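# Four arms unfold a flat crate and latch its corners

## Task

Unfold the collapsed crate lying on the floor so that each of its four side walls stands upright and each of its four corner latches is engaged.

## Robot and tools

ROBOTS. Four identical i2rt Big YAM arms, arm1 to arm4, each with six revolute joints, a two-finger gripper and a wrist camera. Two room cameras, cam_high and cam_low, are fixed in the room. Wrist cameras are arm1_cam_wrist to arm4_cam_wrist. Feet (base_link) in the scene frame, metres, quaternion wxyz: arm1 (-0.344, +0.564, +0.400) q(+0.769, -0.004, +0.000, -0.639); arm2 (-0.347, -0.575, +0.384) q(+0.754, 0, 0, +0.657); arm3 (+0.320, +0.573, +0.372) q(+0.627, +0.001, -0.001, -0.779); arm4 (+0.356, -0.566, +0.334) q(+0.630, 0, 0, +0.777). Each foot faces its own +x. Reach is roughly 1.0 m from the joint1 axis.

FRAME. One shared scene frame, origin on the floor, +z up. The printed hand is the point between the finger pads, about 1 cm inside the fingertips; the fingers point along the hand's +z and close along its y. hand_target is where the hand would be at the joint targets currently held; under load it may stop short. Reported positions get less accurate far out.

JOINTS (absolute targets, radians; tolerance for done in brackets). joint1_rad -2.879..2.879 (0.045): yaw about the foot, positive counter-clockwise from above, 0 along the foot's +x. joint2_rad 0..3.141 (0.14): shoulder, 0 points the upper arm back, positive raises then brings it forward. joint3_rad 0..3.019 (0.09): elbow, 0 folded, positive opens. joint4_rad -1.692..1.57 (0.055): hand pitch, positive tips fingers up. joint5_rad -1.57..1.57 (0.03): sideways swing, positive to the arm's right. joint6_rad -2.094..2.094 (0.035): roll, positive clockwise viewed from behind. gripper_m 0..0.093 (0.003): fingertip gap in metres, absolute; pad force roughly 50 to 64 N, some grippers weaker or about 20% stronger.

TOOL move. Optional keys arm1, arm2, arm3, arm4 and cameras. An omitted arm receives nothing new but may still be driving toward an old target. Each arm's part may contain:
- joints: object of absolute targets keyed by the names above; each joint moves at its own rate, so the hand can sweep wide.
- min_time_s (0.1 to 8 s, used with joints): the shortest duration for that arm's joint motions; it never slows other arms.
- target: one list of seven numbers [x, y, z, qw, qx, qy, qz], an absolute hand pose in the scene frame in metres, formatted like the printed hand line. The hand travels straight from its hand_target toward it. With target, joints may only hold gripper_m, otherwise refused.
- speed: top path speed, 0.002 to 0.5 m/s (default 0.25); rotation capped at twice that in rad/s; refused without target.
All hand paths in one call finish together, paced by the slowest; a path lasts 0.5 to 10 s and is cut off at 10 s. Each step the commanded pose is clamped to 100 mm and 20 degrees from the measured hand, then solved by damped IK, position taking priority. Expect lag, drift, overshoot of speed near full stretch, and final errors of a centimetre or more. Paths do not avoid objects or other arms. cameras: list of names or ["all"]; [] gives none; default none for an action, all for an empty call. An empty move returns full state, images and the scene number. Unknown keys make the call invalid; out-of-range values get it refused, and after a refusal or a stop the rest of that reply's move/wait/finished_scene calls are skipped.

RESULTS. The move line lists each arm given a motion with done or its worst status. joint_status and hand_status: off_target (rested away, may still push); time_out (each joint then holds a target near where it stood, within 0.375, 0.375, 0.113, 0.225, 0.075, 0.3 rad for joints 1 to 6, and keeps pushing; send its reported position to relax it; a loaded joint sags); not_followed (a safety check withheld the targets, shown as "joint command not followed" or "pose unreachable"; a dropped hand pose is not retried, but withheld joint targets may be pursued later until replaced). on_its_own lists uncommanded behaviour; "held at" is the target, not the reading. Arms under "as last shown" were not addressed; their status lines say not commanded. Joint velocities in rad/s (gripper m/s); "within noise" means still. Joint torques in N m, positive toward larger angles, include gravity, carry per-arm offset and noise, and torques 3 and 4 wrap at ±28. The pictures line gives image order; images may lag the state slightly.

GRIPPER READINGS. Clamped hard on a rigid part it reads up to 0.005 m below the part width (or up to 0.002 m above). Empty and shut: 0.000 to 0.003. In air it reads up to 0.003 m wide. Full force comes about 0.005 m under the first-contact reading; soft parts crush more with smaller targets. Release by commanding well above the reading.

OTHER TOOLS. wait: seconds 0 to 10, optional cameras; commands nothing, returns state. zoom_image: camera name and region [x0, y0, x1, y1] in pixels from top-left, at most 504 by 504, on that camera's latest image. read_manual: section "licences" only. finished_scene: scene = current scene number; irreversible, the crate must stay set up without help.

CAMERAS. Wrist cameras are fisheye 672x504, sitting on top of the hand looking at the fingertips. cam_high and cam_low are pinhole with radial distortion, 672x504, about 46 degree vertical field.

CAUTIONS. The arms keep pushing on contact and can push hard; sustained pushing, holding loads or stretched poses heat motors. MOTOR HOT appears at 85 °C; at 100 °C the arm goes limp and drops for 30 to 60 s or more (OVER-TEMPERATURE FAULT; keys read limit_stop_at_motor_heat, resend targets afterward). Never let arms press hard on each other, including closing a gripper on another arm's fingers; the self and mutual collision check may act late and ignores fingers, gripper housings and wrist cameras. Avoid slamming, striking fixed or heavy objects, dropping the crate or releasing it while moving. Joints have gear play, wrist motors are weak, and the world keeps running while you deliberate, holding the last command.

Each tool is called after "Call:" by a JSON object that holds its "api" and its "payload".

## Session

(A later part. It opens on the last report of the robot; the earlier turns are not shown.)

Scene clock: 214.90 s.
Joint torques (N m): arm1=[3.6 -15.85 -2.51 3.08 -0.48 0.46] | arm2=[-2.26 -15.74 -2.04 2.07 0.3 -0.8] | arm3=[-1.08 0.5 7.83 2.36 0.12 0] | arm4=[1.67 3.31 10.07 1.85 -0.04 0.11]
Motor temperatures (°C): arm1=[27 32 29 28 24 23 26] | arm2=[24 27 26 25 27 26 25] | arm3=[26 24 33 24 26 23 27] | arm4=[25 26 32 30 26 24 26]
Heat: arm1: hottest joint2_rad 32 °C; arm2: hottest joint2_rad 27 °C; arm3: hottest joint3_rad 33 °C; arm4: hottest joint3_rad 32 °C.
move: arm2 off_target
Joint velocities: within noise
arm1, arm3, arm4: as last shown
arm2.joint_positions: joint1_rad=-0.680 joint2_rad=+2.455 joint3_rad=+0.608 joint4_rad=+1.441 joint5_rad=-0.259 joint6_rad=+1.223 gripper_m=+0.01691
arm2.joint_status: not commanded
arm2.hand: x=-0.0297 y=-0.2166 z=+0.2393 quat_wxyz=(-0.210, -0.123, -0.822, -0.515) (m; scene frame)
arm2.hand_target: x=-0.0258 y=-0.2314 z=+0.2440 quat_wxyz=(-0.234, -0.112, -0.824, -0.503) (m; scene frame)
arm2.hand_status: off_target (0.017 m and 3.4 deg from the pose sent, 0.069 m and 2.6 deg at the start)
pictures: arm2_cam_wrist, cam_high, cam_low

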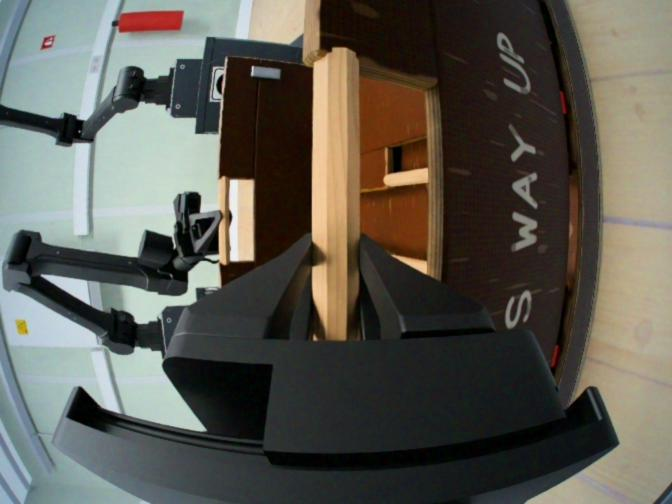

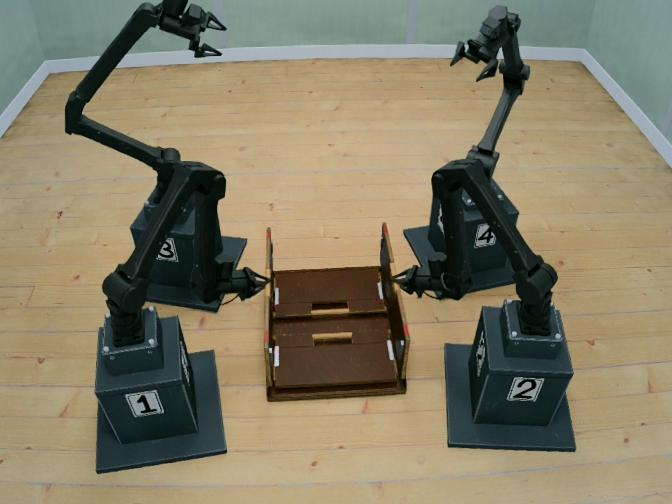

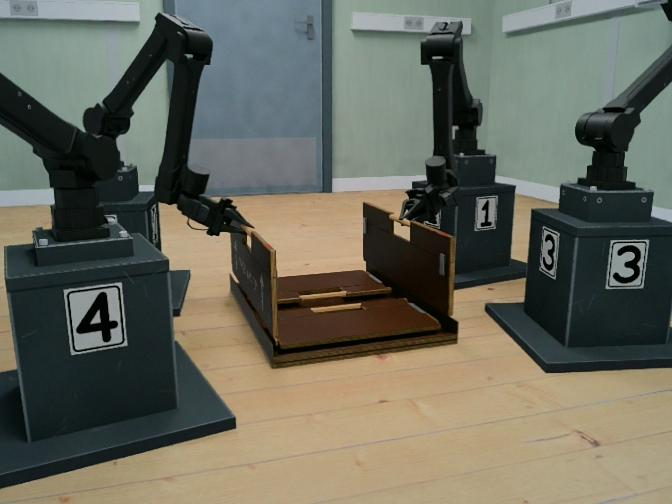

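Call:
{"api": "move", "payload": {"arm4": {"joints": {"joint1_rad": 0.447, "joint2_rad": 2.2, "joint3_rad": 1.21, "joint4_rad": -0.225, "joint5_rad": 0.26, "joint6_rad": 0.6, "gripper_m": 0.055}, "min_time_s": 2.5}, "cameras": ["arm4_cam_wrist", "cam_low"]}}

Call:
{"api": "zoom_image", "payload": {"camera": "arm4_cam_wrist", "region": [180, 0, 500, 260]}}

Scene clock: 240.27 s.
Joint torques (N m): arm1=[3.37 -16.32 -2.67 3.14 -0.49 0.49] | arm2=[-2.37 -15.74 -2.04 2.09 0.33 -0.8] | arm3=[-0.21 0.03 7.86 2.37 0.13 0] | arm4=[1.85 -19.08 6.42 1.14 0.17 0.32]
Motor temperatures (°C): arm1=[27 32 29 28 24 23 26] | arm2=[24 27 25 25 27 26 26] | arm3=[26 24 33 24 26 23 27] | arm4=[24 26 32 30 26 25 26]
Heat: arm1: hottest joint2_rad 32 °C; arm2: hottest joint2_rad 27 °C; arm3: hottest joint3_rad 33 °C; arm4: hottest joint3_rad 32 °C.
move: arm4 done
Joint velocities: within noise
arm1, arm2, arm3: as last shown
arm4.joint_positions: joint1_rad=+0.442 joint2_rad=+2.206 joint3_rad=+1.208 joint4_rad=-0.236 joint5_rad=+0.258 joint6_rad=+0.581 gripper_m=+0.05507
arm4.joint_status: all done
arm4.hand: x=+0.0357 y=-0.0708 z=+0.1796 quat_wxyz=(-0.153, +0.700, -0.683, -0.142) (m; scene frame)
arm4.hand_target: x=+0.0350 y=-0.0687 z=+0.1784 quat_wxyz=(-0.153, +0.692, -0.690, -0.147) (m; scene frame)
arm4.hand_status: not commanded
pictures: arm4_cam_wrist, cam_low

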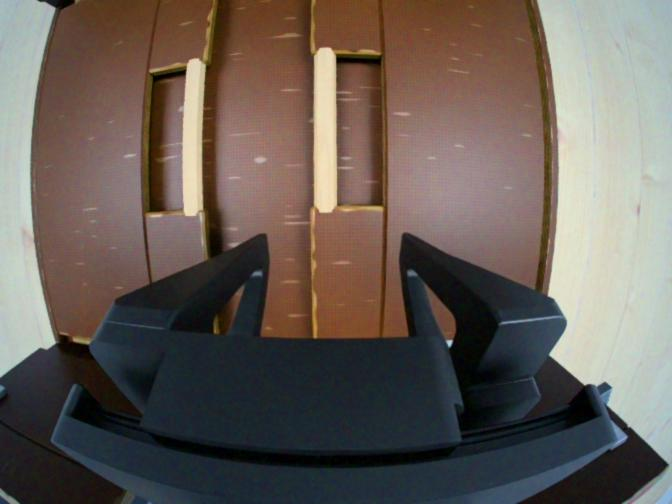

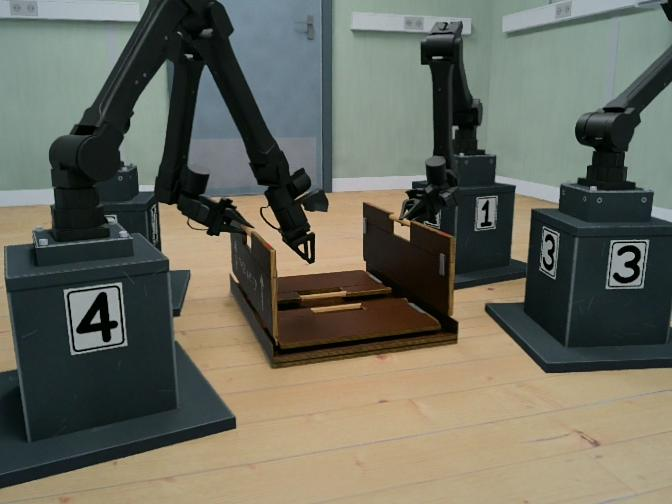

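Scaled by 1.575 from the camera's 672x504 image, which has a finer 960x720 frame.

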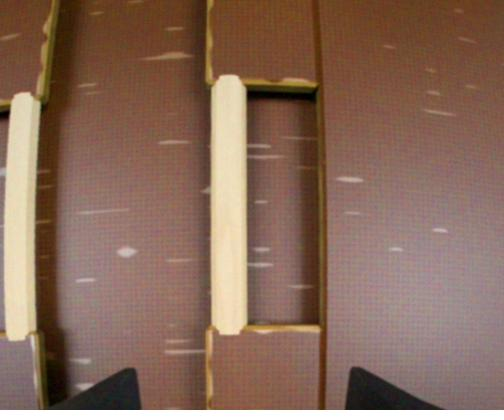

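Call:
{"api": "move", "payload": {"arm4": {"target": [0.029, -0.010, 0.052, 0.153, -0.6903, 0.6903, 0.153], "speed": 0.15}, "cameras": ["arm4_cam_wrist", "cam_low"]}}

Call:
{"api": "zoom_image", "payload": {"camera": "cam_low", "region": [285, 245, 385, 335]}}

Scene clock: 249.03 s.
Joint torques (N m): arm1=[3.25 -16.38 -2.62 2.95 -0.51 0.51] | arm2=[-2.37 -15.74 -2.04 2.09 0.32 -0.8] | arm3=[-0.67 -0.03 7.73 2.52 0.12 0] | arm4=[1.44 -19.55 7.98 0.99 -0.01 -0.11]
Motor temperatures (°C): arm1=[27 32 29 28 24 23 26] | arm2=[24 27 25 25 27 26 26] | arm3=[26 24 33 24 26 23 27] | arm4=[24 26 31 30 26 25 26]
Heat: arm1: hottest joint2_rad 32 °C; arm2: hottest joint2_rad 27 °C; arm3: hottest joint3_rad 33 °C; arm4: hottest joint3_rad 31 °C.
move: arm4 off_target
Joint velocities: within noise
arm1, arm2, arm3: as last shown
arm4.joint_positions: joint1_rad=+0.389 joint2_rad=+2.535 joint3_rad=+1.449 joint4_rad=-0.127 joint5_rad=+0.243 joint6_rad=+0.579 gripper_m=+0.05507
arm4.joint_status: not commanded
arm4.hand: x=+0.0344 y=-0.0172 z=+0.0597 quat_wxyz=(-0.151, +0.681, -0.700, -0.150) (m; scene frame)
arm4.hand_target: x=+0.0321 y=-0.0099 z=+0.0515 quat_wxyz=(-0.153, +0.686, -0.695, -0.153) (m; scene frame)
arm4.hand_status: off_target (0.012 m and 1.6 deg from the pose sent, 0.142 m and 1.9 deg at the start)
pictures: arm4_cam_wrist, cam_low

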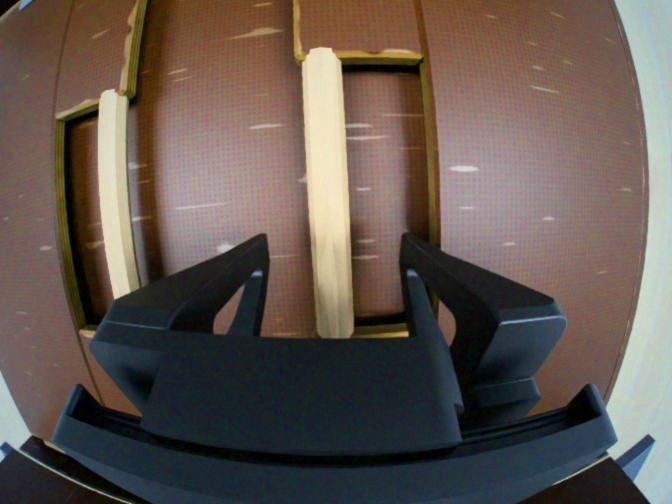

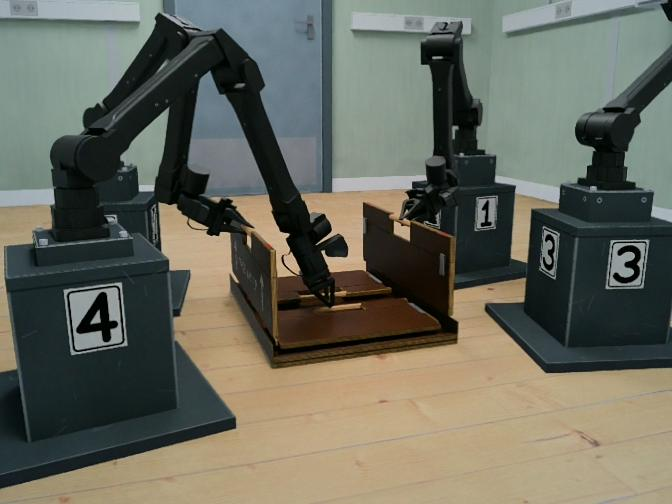

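Scaled by 5.040 from the camera's 672x504 image, which has a finer 960x720 frame.

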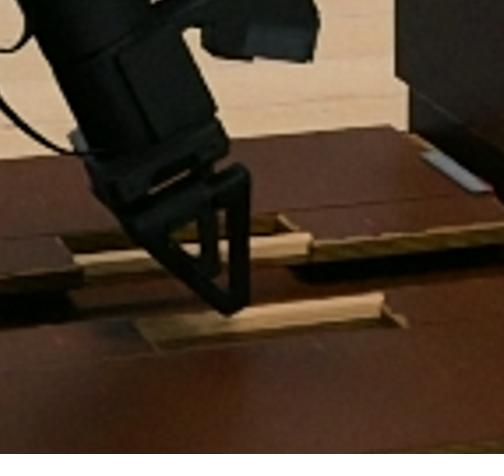

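Call:
{"api": "move", "payload": {"arm4": {"target": [0.030, 0.004, 0.035, 0.1501, -0.7034, 0.6768, 0.1558], "speed": 0.08}, "cameras": ["arm4_cam_wrist", "cam_low"]}}

Call:
{"api": "zoom_image", "payload": {"camera": "cam_low", "region": [285, 245, 385, 335]}}

Scene clock: 255.37 s.
Joint torques (N m): arm1=[3.96 -16.56 -2.88 2.92 -0.47 0.46] | arm2=[-2.43 -15.79 -2.03 2.07 0.32 -0.8] | arm3=[-1.03 0.21 7.77 2.3 0.11 -0.01] | arm4=[0.91 -19.66 8.12 1.17 -0.02 -0.09]
Motor temperatures (°C): arm1=[27 32 29 28 24 23 26] | arm2=[24 27 25 25 27 26 26] | arm3=[26 24 33 24 26 23 27] | arm4=[24 27 31 30 26 25 26]
Heat: arm1: hottest joint2_rad 32 °C; arm2: hottest joint2_rad 27 °C; arm3: hottest joint3_rad 33 °C; arm4: hottest joint3_rad 31 °C.
move: arm4 off_target
Joint velocities: within noise
arm1, arm2, arm3: as last shown
arm4.joint_positions: joint1_rad=+0.382 joint2_rad=+2.582 joint3_rad=+1.506 joint4_rad=-0.124 joint5_rad=+0.221 joint6_rad=+0.516 gripper_m=+0.05507
arm4.joint_status: not commanded
arm4.hand: x=+0.0273 y=-0.0061 z=+0.0448 quat_wxyz=(-0.148, +0.702, -0.680, -0.153) (m; scene frame)
arm4.hand_target: x=+0.0276 y=+0.0024 z=+0.0354 quat_wxyz=(-0.150, +0.704, -0.676, -0.157) (m; scene frame)
arm4.hand_status: off_target (0.014 m and 0.6 deg from the pose sent, 0.033 m and 3.7 deg at the start)
pictures: arm4_cam_wrist, cam_low

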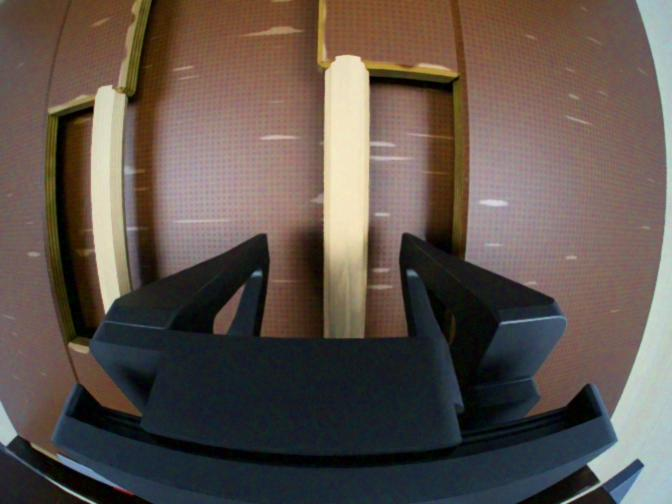

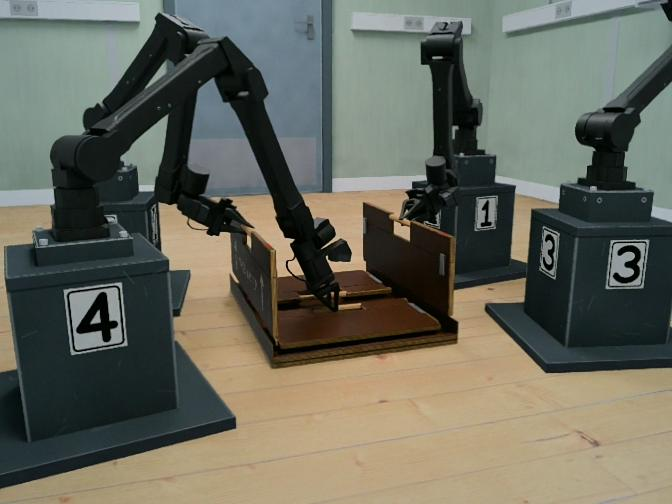

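Scaled by 5.040 from the camera's 672x504 image, which has a finer 960x720 frame.

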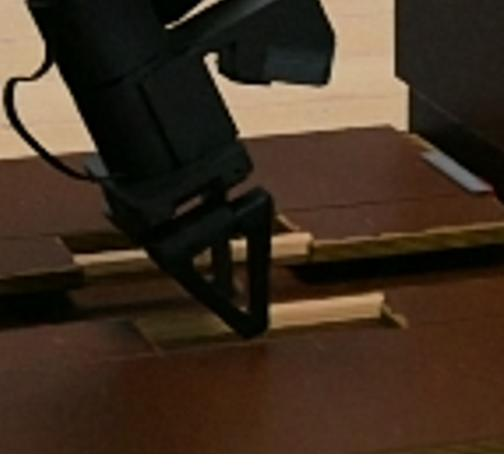

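Call:
{"api": "move", "payload": {"arm4": {"target": [0.0335, 0.006, 0.0255, 0.1501, -0.7034, 0.6768, 0.1558], "speed": 0.06}, "cameras": ["arm4_cam_wrist", "cam_low"]}}

Call:
{"api": "zoom_image", "payload": {"camera": "arm4_cam_wrist", "region": [220, 140, 460, 340]}}

Scene clock: 258.93 s.
Joint torques (N m): arm1=[3.78 -16.03 -2.73 3.22 -0.47 0.48] | arm2=[-2.43 -15.74 -2.06 2.09 0.32 -0.8] | arm3=[-0.44 0.15 7.92 2.36 0.13 -0.01] | arm4=[1.03 -19.78 7.99 1.26 -0.02 -0.12]
Motor temperatures (°C): arm1=[27 32 29 28 24 23 26] | arm2=[24 27 25 25 27 26 26] | arm3=[26 24 33 24 26 23 27] | arm4=[24 27 31 30 26 25 26]
Heat: arm1: hottest joint2_rad 32 °C; arm2: hottest joint2_rad 27 °C; arm3: hottest joint3_rad 33 °C; arm4: hottest joint3_rad 31 °C.
move: arm4 off_target
Joint velocities: within noise
arm1, arm2, arm3: as last shown
arm4.joint_positions: joint1_rad=+0.372 joint2_rad=+2.602 joint3_rad=+1.517 joint4_rad=-0.118 joint5_rad=+0.218 joint6_rad=+0.508 gripper_m=+0.05507
arm4.joint_status: not commanded
arm4.hand: x=+0.0334 y=-0.0037 z=+0.0356 quat_wxyz=(-0.147, +0.702, -0.681, -0.151) (m; scene frame)
arm4.hand_target: x=+0.0337 y=+0.0050 z=+0.0260 quat_wxyz=(-0.150, +0.704, -0.677, -0.156) (m; scene frame)
arm4.hand_status: off_target (0.014 m and 0.8 deg from the pose sent, 0.024 m and 0.6 deg at the start)
pictures: arm4_cam_wrist, cam_low

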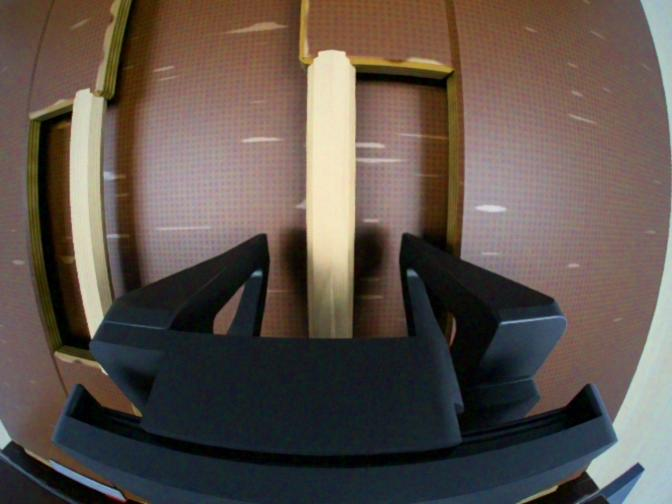

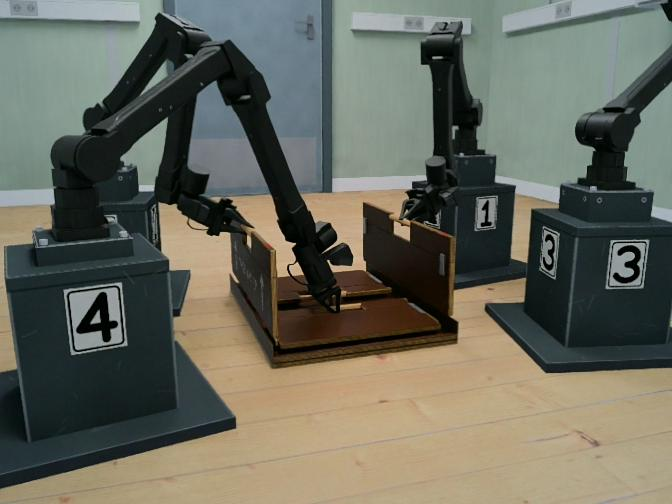

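Scaled by 2.100 from the camera's 672x504 image, which has a finer 960x720 frame.

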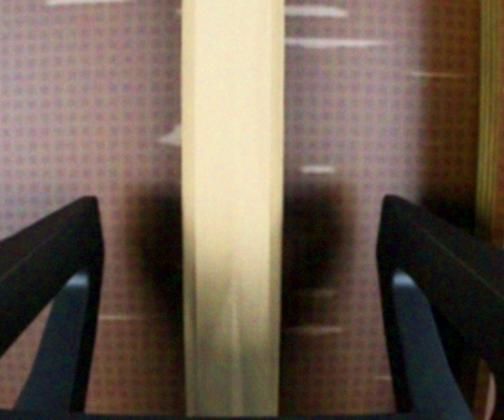

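Call:
{"api": "move", "payload": {"arm4": {"joints": {"gripper_m": 0.0135}}}}

Scene clock: 260.23 s.
Joint torques (N m): arm1=[3.9 -16.5 -2.62 3.07 -0.53 0.43] | arm2=[-2.37 -15.74 -2.06 2.1 0.32 -0.8] | arm3=[-0.56 -0.38 7.73 2.26 0.09 -0.01] | arm4=[1.2 -19.9 7.86 1.11 0.04 -0.11]
Motor temperatures (°C): arm1=[27 32 29 28 24 23 26] | arm2=[24 27 25 25 27 26 26] | arm3=[26 24 33 24 26 23 27] | arm4=[24 27 31 30 26 25 26]
Heat: arm1: hottest joint2_rad 32 °C; arm2: hottest joint2_rad 27 °C; arm3: hottest joint3_rad 33 °C; arm4: hottest joint3_rad 31 °C.
move: arm4 off_target
Joint velocities: within noise
arm1, arm2, arm3: as last shown
arm4.joint_positions: joint1_rad=+0.372 joint2_rad=+2.604 joint3_rad=+1.520 joint4_rad=-0.114 joint5_rad=+0.217 joint6_rad=+0.508 gripper_m=+0.01694
arm4.joint_status: gripper_m off_target (ended at +0.01696, target +0.01350)
arm4.hand: x=+0.0320 y=-0.0021 z=+0.0358 quat_wxyz=(-0.147, +0.701, -0.681, -0.154) (m; scene frame)
arm4.hand_target: x=+0.0330 y=+0.0048 z=+0.0261 quat_wxyz=(-0.150, +0.704, -0.677, -0.156) (m; scene frame)
arm4.hand_status: not commanded
pictures: none

Call:
{"api": "move", "payload": {"arm4": {"target": [0.046, 0.003, 0.113, 0.0303, -0.6657, 0.6926, 0.2755], "speed": 0.1}, "cameras": ["arm4_cam_wrist", "cam_low"]}}

Scene clock: 270.17 s.
Joint torques (N m): arm1=[3.55 -16.62 -2.66 3.06 -0.49 0.5] | arm2=[-2.43 -15.79 -2.04 2.1 0.32 -0.8] | arm3=[-0.62 -0.26 7.8 2.45 0.14 0.04] | arm4=[1.08 -22.36 4.44 1.69 -0.36 0.08]
Motor temperatures (°C): arm1=[27 32 29 28 24 23 27] | arm2=[24 26 25 25 27 27 26] | arm3=[26 24 33 24 26 23 27] | arm4=[24 28 31 30 26 25 27]
Heat: arm1: hottest joint2_rad 32 °C; arm2: hottest joint5_rad 27 °C; arm3: hottest joint3_rad 33 °C; arm4: hottest joint3_rad 31 °C.
move: arm4 off_target
Joint velocities: within noise
arm1, arm2: as last shown
arm3.joint_positions: joint1_rad=+0.368 joint2_rad=+0.623 joint3_rad=+1.401 joint4_rad=-1.238 joint5_rad=-0.070 joint6_rad=+0.635 gripper_m=+0.09396
arm3.joint_status: not commanded
arm3.hand: x=+0.3681 y=+0.3300 z=+0.9365 quat_wxyz=(-0.499, -0.717, -0.455, +0.173) (m; scene frame)
arm3.hand_target: x=+0.3677 y=+0.3328 z=+0.9460 quat_wxyz=(-0.508, -0.712, -0.452, +0.176) (m; scene frame)
arm3.hand_status: not commanded
arm4.joint_positions: joint1_rad=+0.277 joint2_rad=+2.434 joint3_rad=+1.314 joint4_rad=+0.078 joint5_rad=-0.082 joint6_rad=+0.538 gripper_m=+0.01692
arm4.joint_status: not commanded
arm4.hand: x=+0.0432 y=-0.0016 z=+0.1024 quat_wxyz=(-0.033, +0.671, -0.692, -0.263) (m; scene frame)
arm4.hand_target: x=+0.0454 y=+0.0031 z=+0.1123 quat_wxyz=(-0.033, +0.666, -0.693, -0.273) (m; scene frame)
arm4.hand_status: off_target (0.012 m and 1.6 deg from the pose sent, 0.079 m and 19.8 deg at the start)
pictures: arm4_cam_wrist, cam_low

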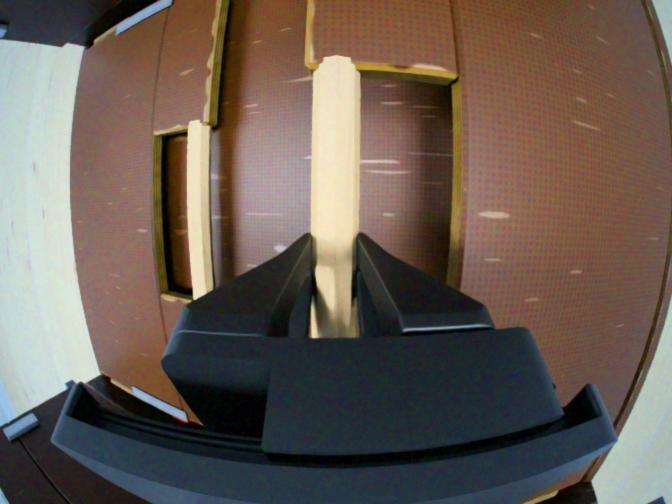

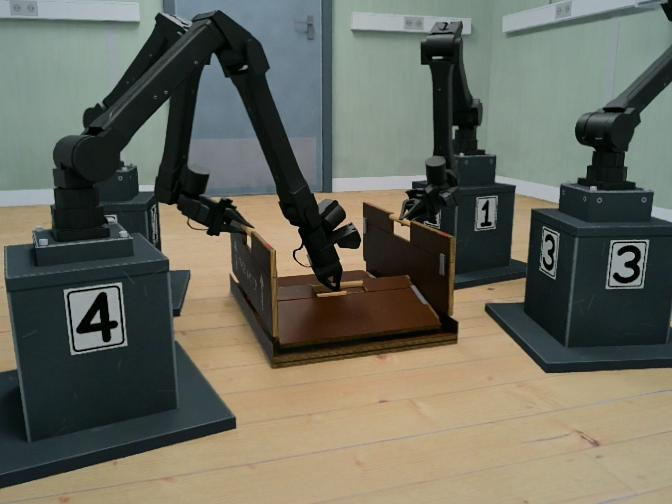

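Call:
{"api": "move", "payload": {"arm4": {"target": [0.088, 0.003, 0.184, -0.0905, -0.6077, 0.6873, 0.387], "speed": 0.1}, "cameras": ["arm4_cam_wrist", "cam_low"]}}

Scene clock: 273.47 s.
Joint torques (N m): arm1=[3.31 -16.21 -2.51 2.8 -0.53 0.47] | arm2=[-2.37 -15.79 -2.06 2.07 0.32 -0.8] | arm3=[-0.56 -0.09 7.8 2.26 0.11 -0.01] | arm4=[1.03 -21.25 4.08 2.09 -0.62 0.09]
Motor temperatures (°C): arm1=[27 32 29 28 24 23 27] | arm2=[24 26 25 25 27 27 26] | arm3=[26 24 33 24 26 23 27] | arm4=[24 28 30 30 26 25 27]
Heat: arm1: hottest joint2_rad 32 °C; arm2: hottest joint5_rad 27 °C; arm3: hottest joint3_rad 33 °C; arm4: hottest joint3_rad 30 °C.
move: arm4 off_target
Joint velocities: within noise
arm1.joint_positions: joint1_rad=+0.652 joint2_rad=+2.472 joint3_rad=+0.637 joint4_rad=+1.400 joint5_rad=+0.287 joint6_rad=-1.213 gripper_m=+0.01679
arm1.joint_status: not commanded
arm1.hand: x=-0.0221 y=+0.2053 z=+0.2423 quat_wxyz=(-0.197, +0.125, -0.828, +0.510) (m; scene frame)
arm1.hand_target: x=-0.0113 y=+0.2254 z=+0.2426 quat_wxyz=(-0.221, +0.133, -0.829, +0.497) (m; scene frame)
arm1.hand_status: not commanded
arm2, arm3: as last shown
arm4.joint_positions: joint1_rad=+0.126 joint2_rad=+2.303 joint3_rad=+1.144 joint4_rad=+0.273 joint5_rad=-0.438 joint6_rad=+0.608 gripper_m=+0.01692
arm4.joint_status: not commanded
arm4.hand: x=+0.0818 y=+0.0000 z=+0.1716 quat_wxyz=(+0.093, +0.613, -0.689, -0.375) (m; scene frame)
arm4.hand_target: x=+0.0851 y=+0.0035 z=+0.1839 quat_wxyz=(+0.093, +0.608, -0.687, -0.387) (m; scene frame)
arm4.hand_status: off_target (0.014 m and 1.6 deg from the pose sent, 0.093 m and 21.4 deg at the start)
pictures: arm4_cam_wrist, cam_low

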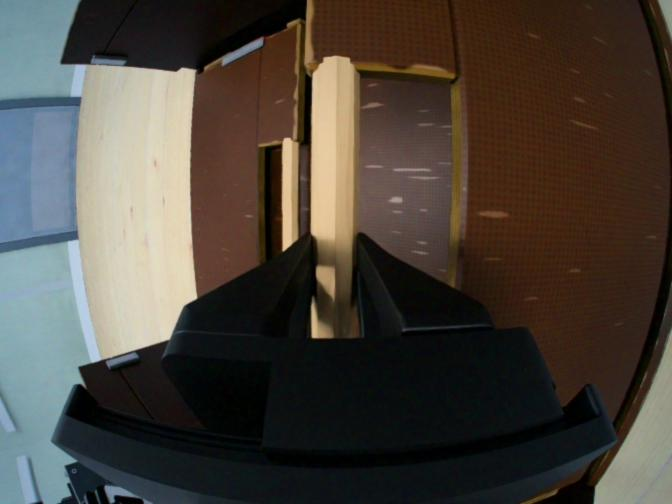

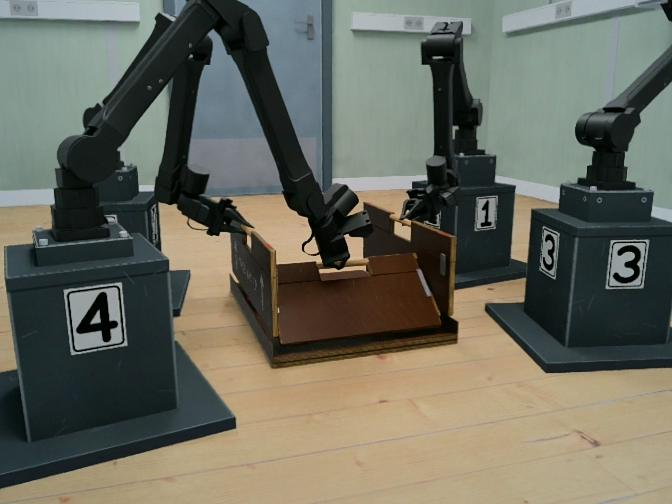

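Call:
{"api": "zoom_image", "payload": {"camera": "cam_low", "region": [220, 190, 470, 380]}}

Scaled by 2.016 from the camera's 672x504 image, which has a finer 960x720 frame.

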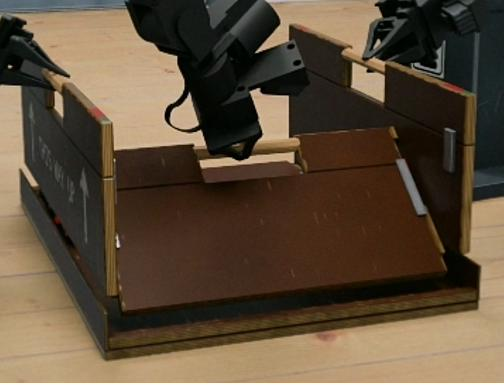

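Call:
{"api": "move", "payload": {"arm4": {"target": [0.147, 0.003, 0.232, -0.2084, -0.5313, 0.6611, 0.4866], "speed": 0.1}, "cameras": ["arm4_cam_wrist", "cam_low"]}}

Call:
{"api": "zoom_image", "payload": {"camera": "cam_low", "region": [220, 190, 470, 380]}}

Scene clock: 281.77 s.
Joint torques (N m): arm1=[2.84 -16.67 -2.44 2.93 -0.57 0.44] | arm2=[-2.37 -15.68 -2.06 2.09 0.32 -0.8] | arm3=[-0.91 -0.03 7.76 2.35 0.13 0.01] | arm4=[0.79 -19.9 3.75 2.39 -0.79 0.15]
Motor temperatures (°C): arm1=[27 32 29 27 24 23 27] | arm2=[24 26 25 25 27 27 26] | arm3=[26 24 33 24 26 23 27] | arm4=[24 29 30 30 26 25 27]
Heat: arm1: hottest joint2_rad 32 °C; arm2: hottest joint5_rad 27 °C; arm3: hottest joint3_rad 33 °C; arm4: hottest joint3_rad 30 °C.
move: arm4 off_target
Joint velocities: within noise
arm1.joint_positions: joint1_rad=+0.654 joint2_rad=+2.472 joint3_rad=+0.637 joint4_rad=+1.402 joint5_rad=+0.287 joint6_rad=-1.212 gripper_m=+0.01679
arm1.joint_status: not commanded
arm1.hand: x=-0.0214 y=+0.2057 z=+0.2427 quat_wxyz=(-0.198, +0.125, -0.827, +0.510) (m; scene frame)
arm1.hand_target: x=-0.0106 y=+0.2254 z=+0.2429 quat_wxyz=(-0.222, +0.133, -0.828, +0.497) (m; scene frame)
arm1.hand_status: not commanded
arm2.joint_positions: joint1_rad=-0.680 joint2_rad=+2.455 joint3_rad=+0.608 joint4_rad=+1.441 joint5_rad=-0.259 joint6_rad=+1.223 gripper_m=+0.01691
arm2.joint_status: not commanded
arm2.hand: x=-0.0297 y=-0.2166 z=+0.2393 quat_wxyz=(-0.210, -0.123, -0.822, -0.515) (m; scene frame)
arm2.hand_target: x=-0.0258 y=-0.2314 z=+0.2440 quat_wxyz=(-0.234, -0.112, -0.824, -0.503) (m; scene frame)
arm2.hand_status: not commanded
arm3: as last shown
arm4.joint_positions: joint1_rad=-0.050 joint2_rad=+2.277 joint3_rad=+1.049 joint4_rad=+0.505 joint5_rad=-0.800 joint6_rad=+0.749 gripper_m=+0.01692
arm4.joint_status: not commanded
arm4.hand: x=+0.1399 y=+0.0008 z=+0.2198 quat_wxyz=(+0.212, +0.536, -0.666, -0.474) (m; scene frame)
arm4.hand_target: x=+0.1451 y=+0.0035 z=+0.2315 quat_wxyz=(+0.211, +0.531, -0.661, -0.486) (m; scene frame)
arm4.hand_status: off_target (0.014 m and 1.7 deg from the pose sent, 0.089 m and 20.9 deg at the start)
pictures: arm4_cam_wrist, cam_low

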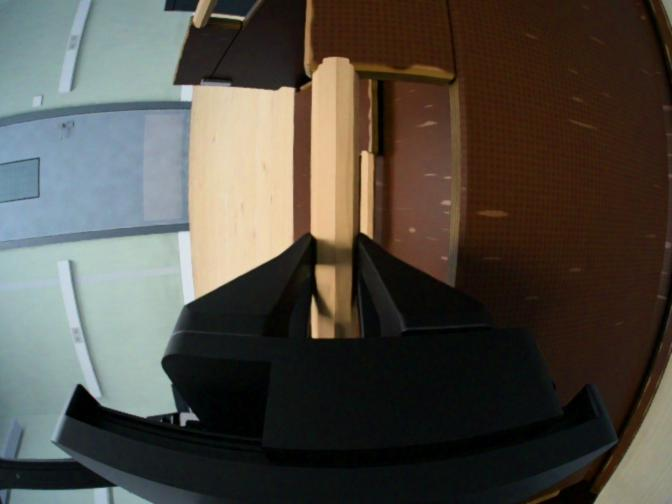

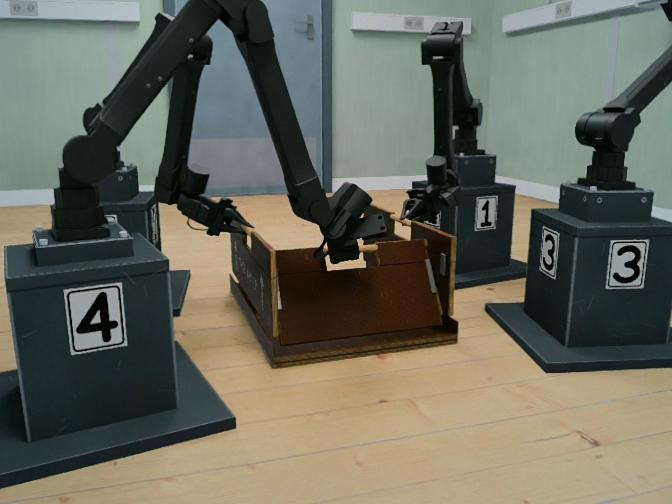

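Scaled by 2.016 from the camera's 672x504 image, which has a finer 960x720 frame.

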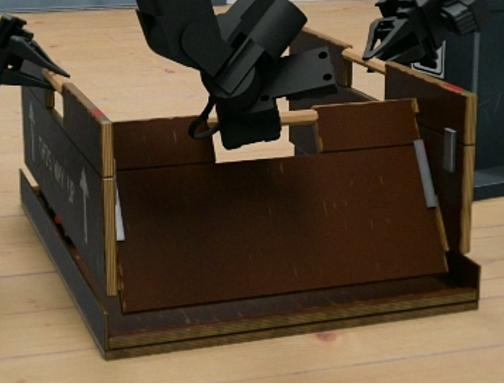

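Call:
{"api": "move", "payload": {"arm4": {"target": [0.201, 0.003, 0.252, -0.2929, -0.4632, 0.6284, 0.5518], "speed": 0.1}, "cameras": ["arm4_cam_wrist", "cam_low", "cam_high"]}}

Call:
{"api": "zoom_image", "payload": {"camera": "cam_low", "region": [220, 190, 470, 380]}}

Call:
{"api": "zoom_image", "payload": {"camera": "cam_high", "region": [236, 210, 436, 410]}}

Scene clock: 285.90 s.
Joint torques (N m): arm1=[3.25 -15.56 -2.29 2.88 -0.55 0.42] | arm2=[-2.37 -15.74 -2.04 2.09 0.32 -0.8] | arm3=[-0.73 0.32 7.73 2.41 0.12 0.01] | arm4=[0.79 -19.14 3.55 3.17 -0.86 0.17]
Motor temperatures (°C): arm1=[27 32 29 27 24 23 27] | arm2=[24 26 25 25 27 27 26] | arm3=[26 24 33 24 26 23 27] | arm4=[24 29 30 30 27 25 27]
Heat: arm1: hottest joint2_rad 32 °C; arm2: hottest joint5_rad 27 °C; arm3: hottest joint3_rad 33 °C; arm4: hottest joint3_rad 30 °C.
move: arm4 off_target
Joint velocities: within noise
arm1, arm2, arm3: as last shown
arm1.hand_target: x=-0.0105 y=+0.2252 z=+0.2429 quat_wxyz=(-0.222, +0.133, -0.828, +0.497) (m; scene frame)
arm4.joint_positions: joint1_rad=-0.190 joint2_rad=+2.338 joint3_rad=+1.029 joint4_rad=+0.795 joint5_rad=-1.056 joint6_rad=+0.984 gripper_m=+0.01692
arm4.joint_status: not commanded
arm4.hand: x=+0.1946 y=+0.0022 z=+0.2425 quat_wxyz=(+0.296, +0.464, -0.637, -0.540) (m; scene frame)
arm4.hand_target: x=+0.2004 y=+0.0043 z=+0.2526 quat_wxyz=(+0.294, +0.463, -0.628, -0.552) (m; scene frame)
arm4.hand_status: off_target (0.011 m and 1.7 deg from the pose sent, 0.069 m and 15.9 deg at the start)
pictures: arm4_cam_wrist, cam_high, cam_low

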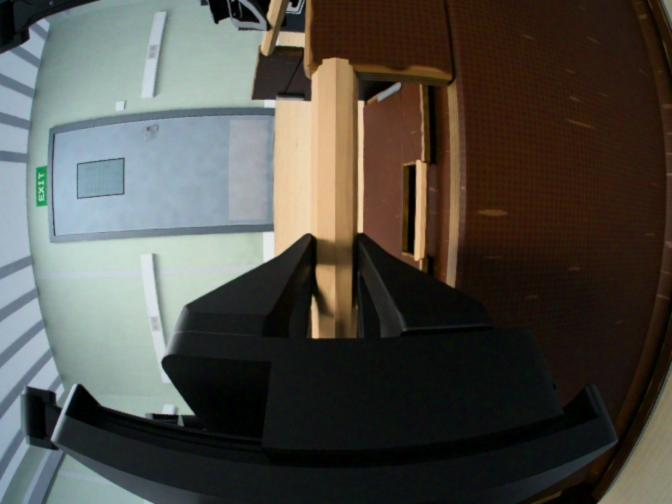

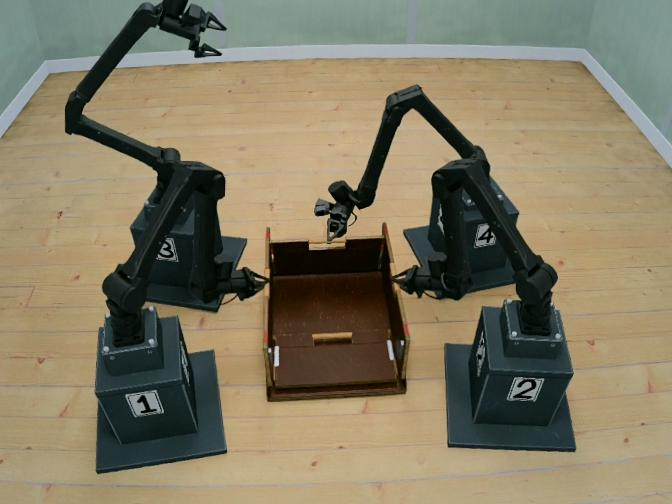

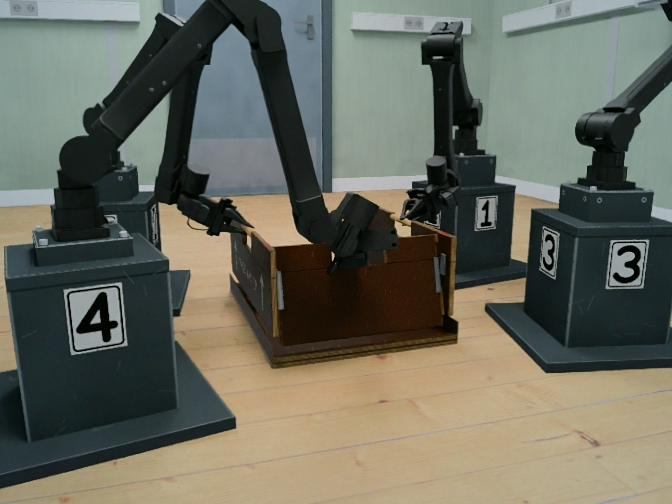

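Scaled by 2.016 from the camera's 672x504 image, which has a finer 960x720 frame.

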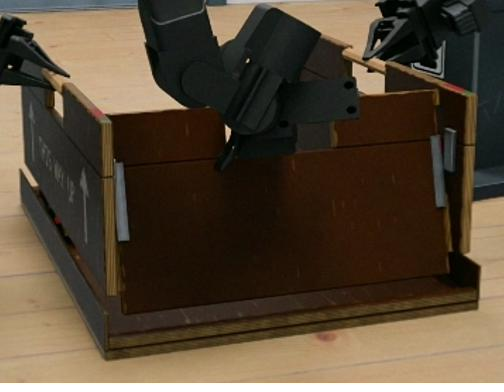

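Scaled by 2.520 from the camera's 672x504 image, which has a finer 960x720 frame.

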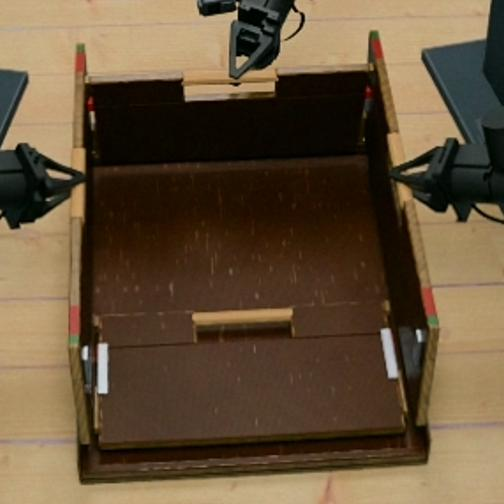

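Call:
{"api": "move", "payload": {"arm4": {"target": [0.258, 0.004, 0.260, -0.3518, -0.4082, 0.5974, 0.5937], "speed": 0.08}, "cameras": ["arm4_cam_wrist", "cam_low", "cam_high"]}}

Call:
{"api": "zoom_image", "payload": {"camera": "cam_low", "region": [220, 190, 470, 380]}}

Call:
{"api": "zoom_image", "payload": {"camera": "cam_high", "region": [236, 210, 436, 410]}}

Scene clock: 292.07 s.
Joint torques (N m): arm1=[2.37 -16.44 -2.02 2.85 -0.51 0.4] | arm2=[-2.37 -15.79 -2.04 2.09 0.33 -0.8] | arm3=[-0.91 0.26 7.92 2.25 0.11 0.02] | arm4=[-0.67 -19.49 3.36 3.41 -1.02 0.21]
Motor temperatures (°C): arm1=[27 32 29 27 24 23 27] | arm2=[24 26 25 25 27 27 26] | arm3=[26 24 33 24 26 23 27] | arm4=[24 29 29 30 27 25 27]
Heat: arm1: hottest joint2_rad 32 °C; arm2: hottest joint5_rad 27 °C; arm3: hottest joint3_rad 33 °C; arm4: hottest joint4_rad 30 °C.
move: arm4 off_target
Joint velocities: within noise
arm1.joint_positions: joint1_rad=+0.657 joint2_rad=+2.472 joint3_rad=+0.634 joint4_rad=+1.404 joint5_rad=+0.287 joint6_rad=-1.210 gripper_m=+0.01679
arm1.joint_status: not commanded
arm1.hand: x=-0.0213 y=+0.2075 z=+0.2426 quat_wxyz=(-0.199, +0.126, -0.828, +0.509) (m; scene frame)
arm1.hand_target: x=-0.0104 y=+0.2255 z=+0.2428 quat_wxyz=(-0.222, +0.133, -0.828, +0.497) (m; scene frame)
arm1.hand_status: not commanded
arm2, arm3: as last shown
arm4.joint_positions: joint1_rad=-0.292 joint2_rad=+2.460 joint3_rad=+1.067 joint4_rad=+1.187 joint5_rad=-1.227 joint6_rad=+1.345 gripper_m=+0.01692
arm4.joint_status: not commanded
arm4.hand: x=+0.2403 y=+0.0020 z=+0.2478 quat_wxyz=(+0.361, +0.407, -0.607, -0.579) (m; scene frame)
arm4.hand_target: x=+0.2566 y=+0.0052 z=+0.2598 quat_wxyz=(+0.353, +0.408, -0.597, -0.593) (m; scene frame)
arm4.hand_status: off_target (0.022 m and 2.3 deg from the pose sent, 0.066 m and 11.9 deg at the start)
pictures: arm4_cam_wrist, cam_high, cam_low

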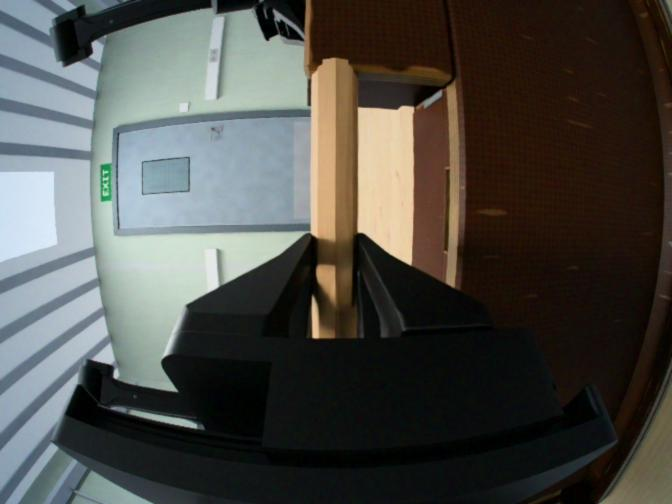

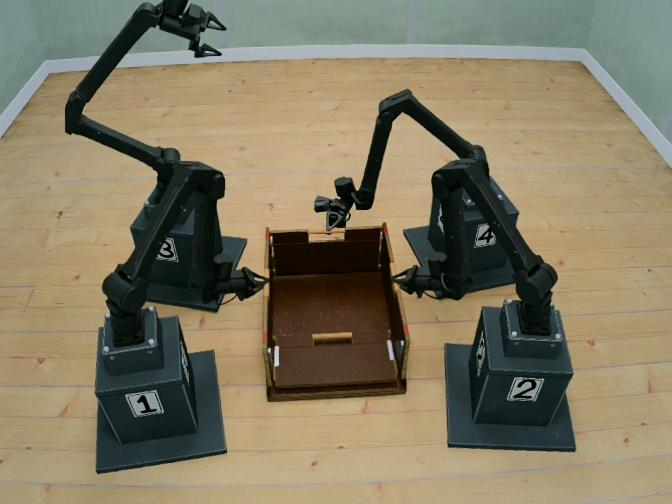

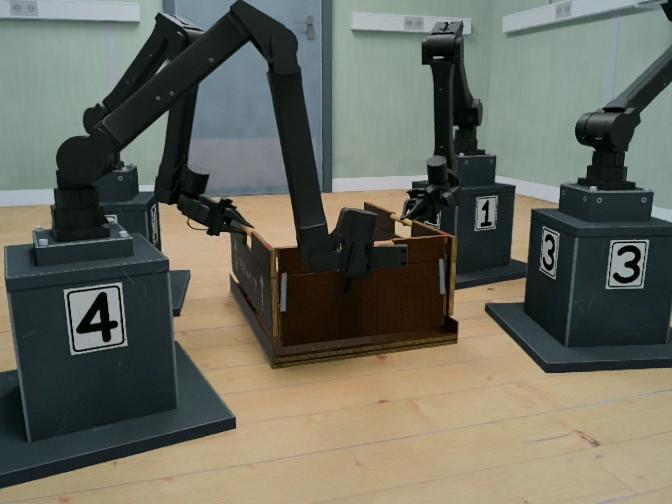

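Scaled by 2.016 from the camera's 672x504 image, which has a finer 960x720 frame.

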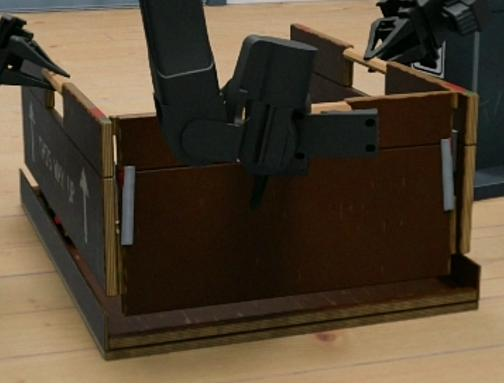

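Scaled by 2.520 from the camera's 672x504 image, which has a finer 960x720 frame.

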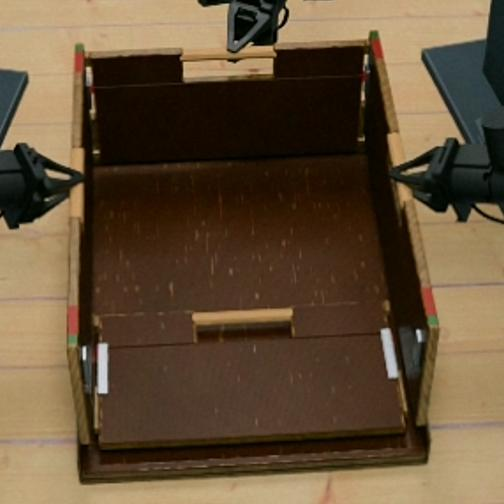

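Call:
{"api": "zoom_image", "payload": {"camera": "cam_low", "region": [425, 220, 465, 310]}}

Call:
{"api": "zoom_image", "payload": {"camera": "cam_high", "region": [256, 215, 306, 285]}}

Call:
{"api": "zoom_image", "payload": {"camera": "cam_high", "region": [356, 210, 406, 280]}}

Scaled by 5.600 from the camera's 672x504 image, which has a finer 960x720 frame.

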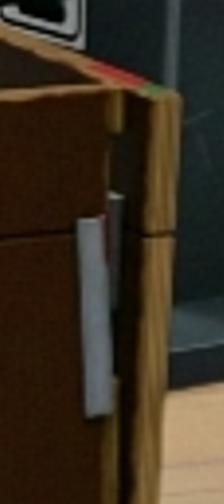

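Scaled by 7.200 from the camera's 672x504 image, which has a finer 960x720 frame.

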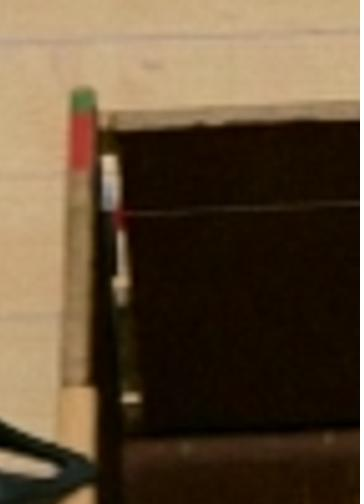

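Scaled by 7.200 from the camera's 672x504 image, which has a finer 960x720 frame.

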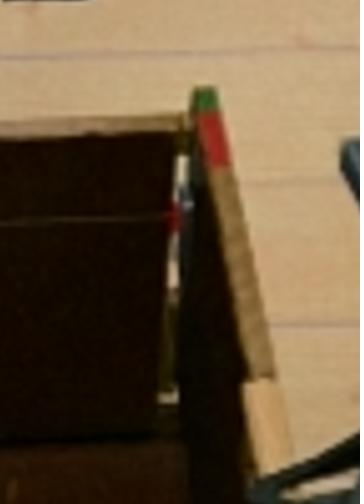

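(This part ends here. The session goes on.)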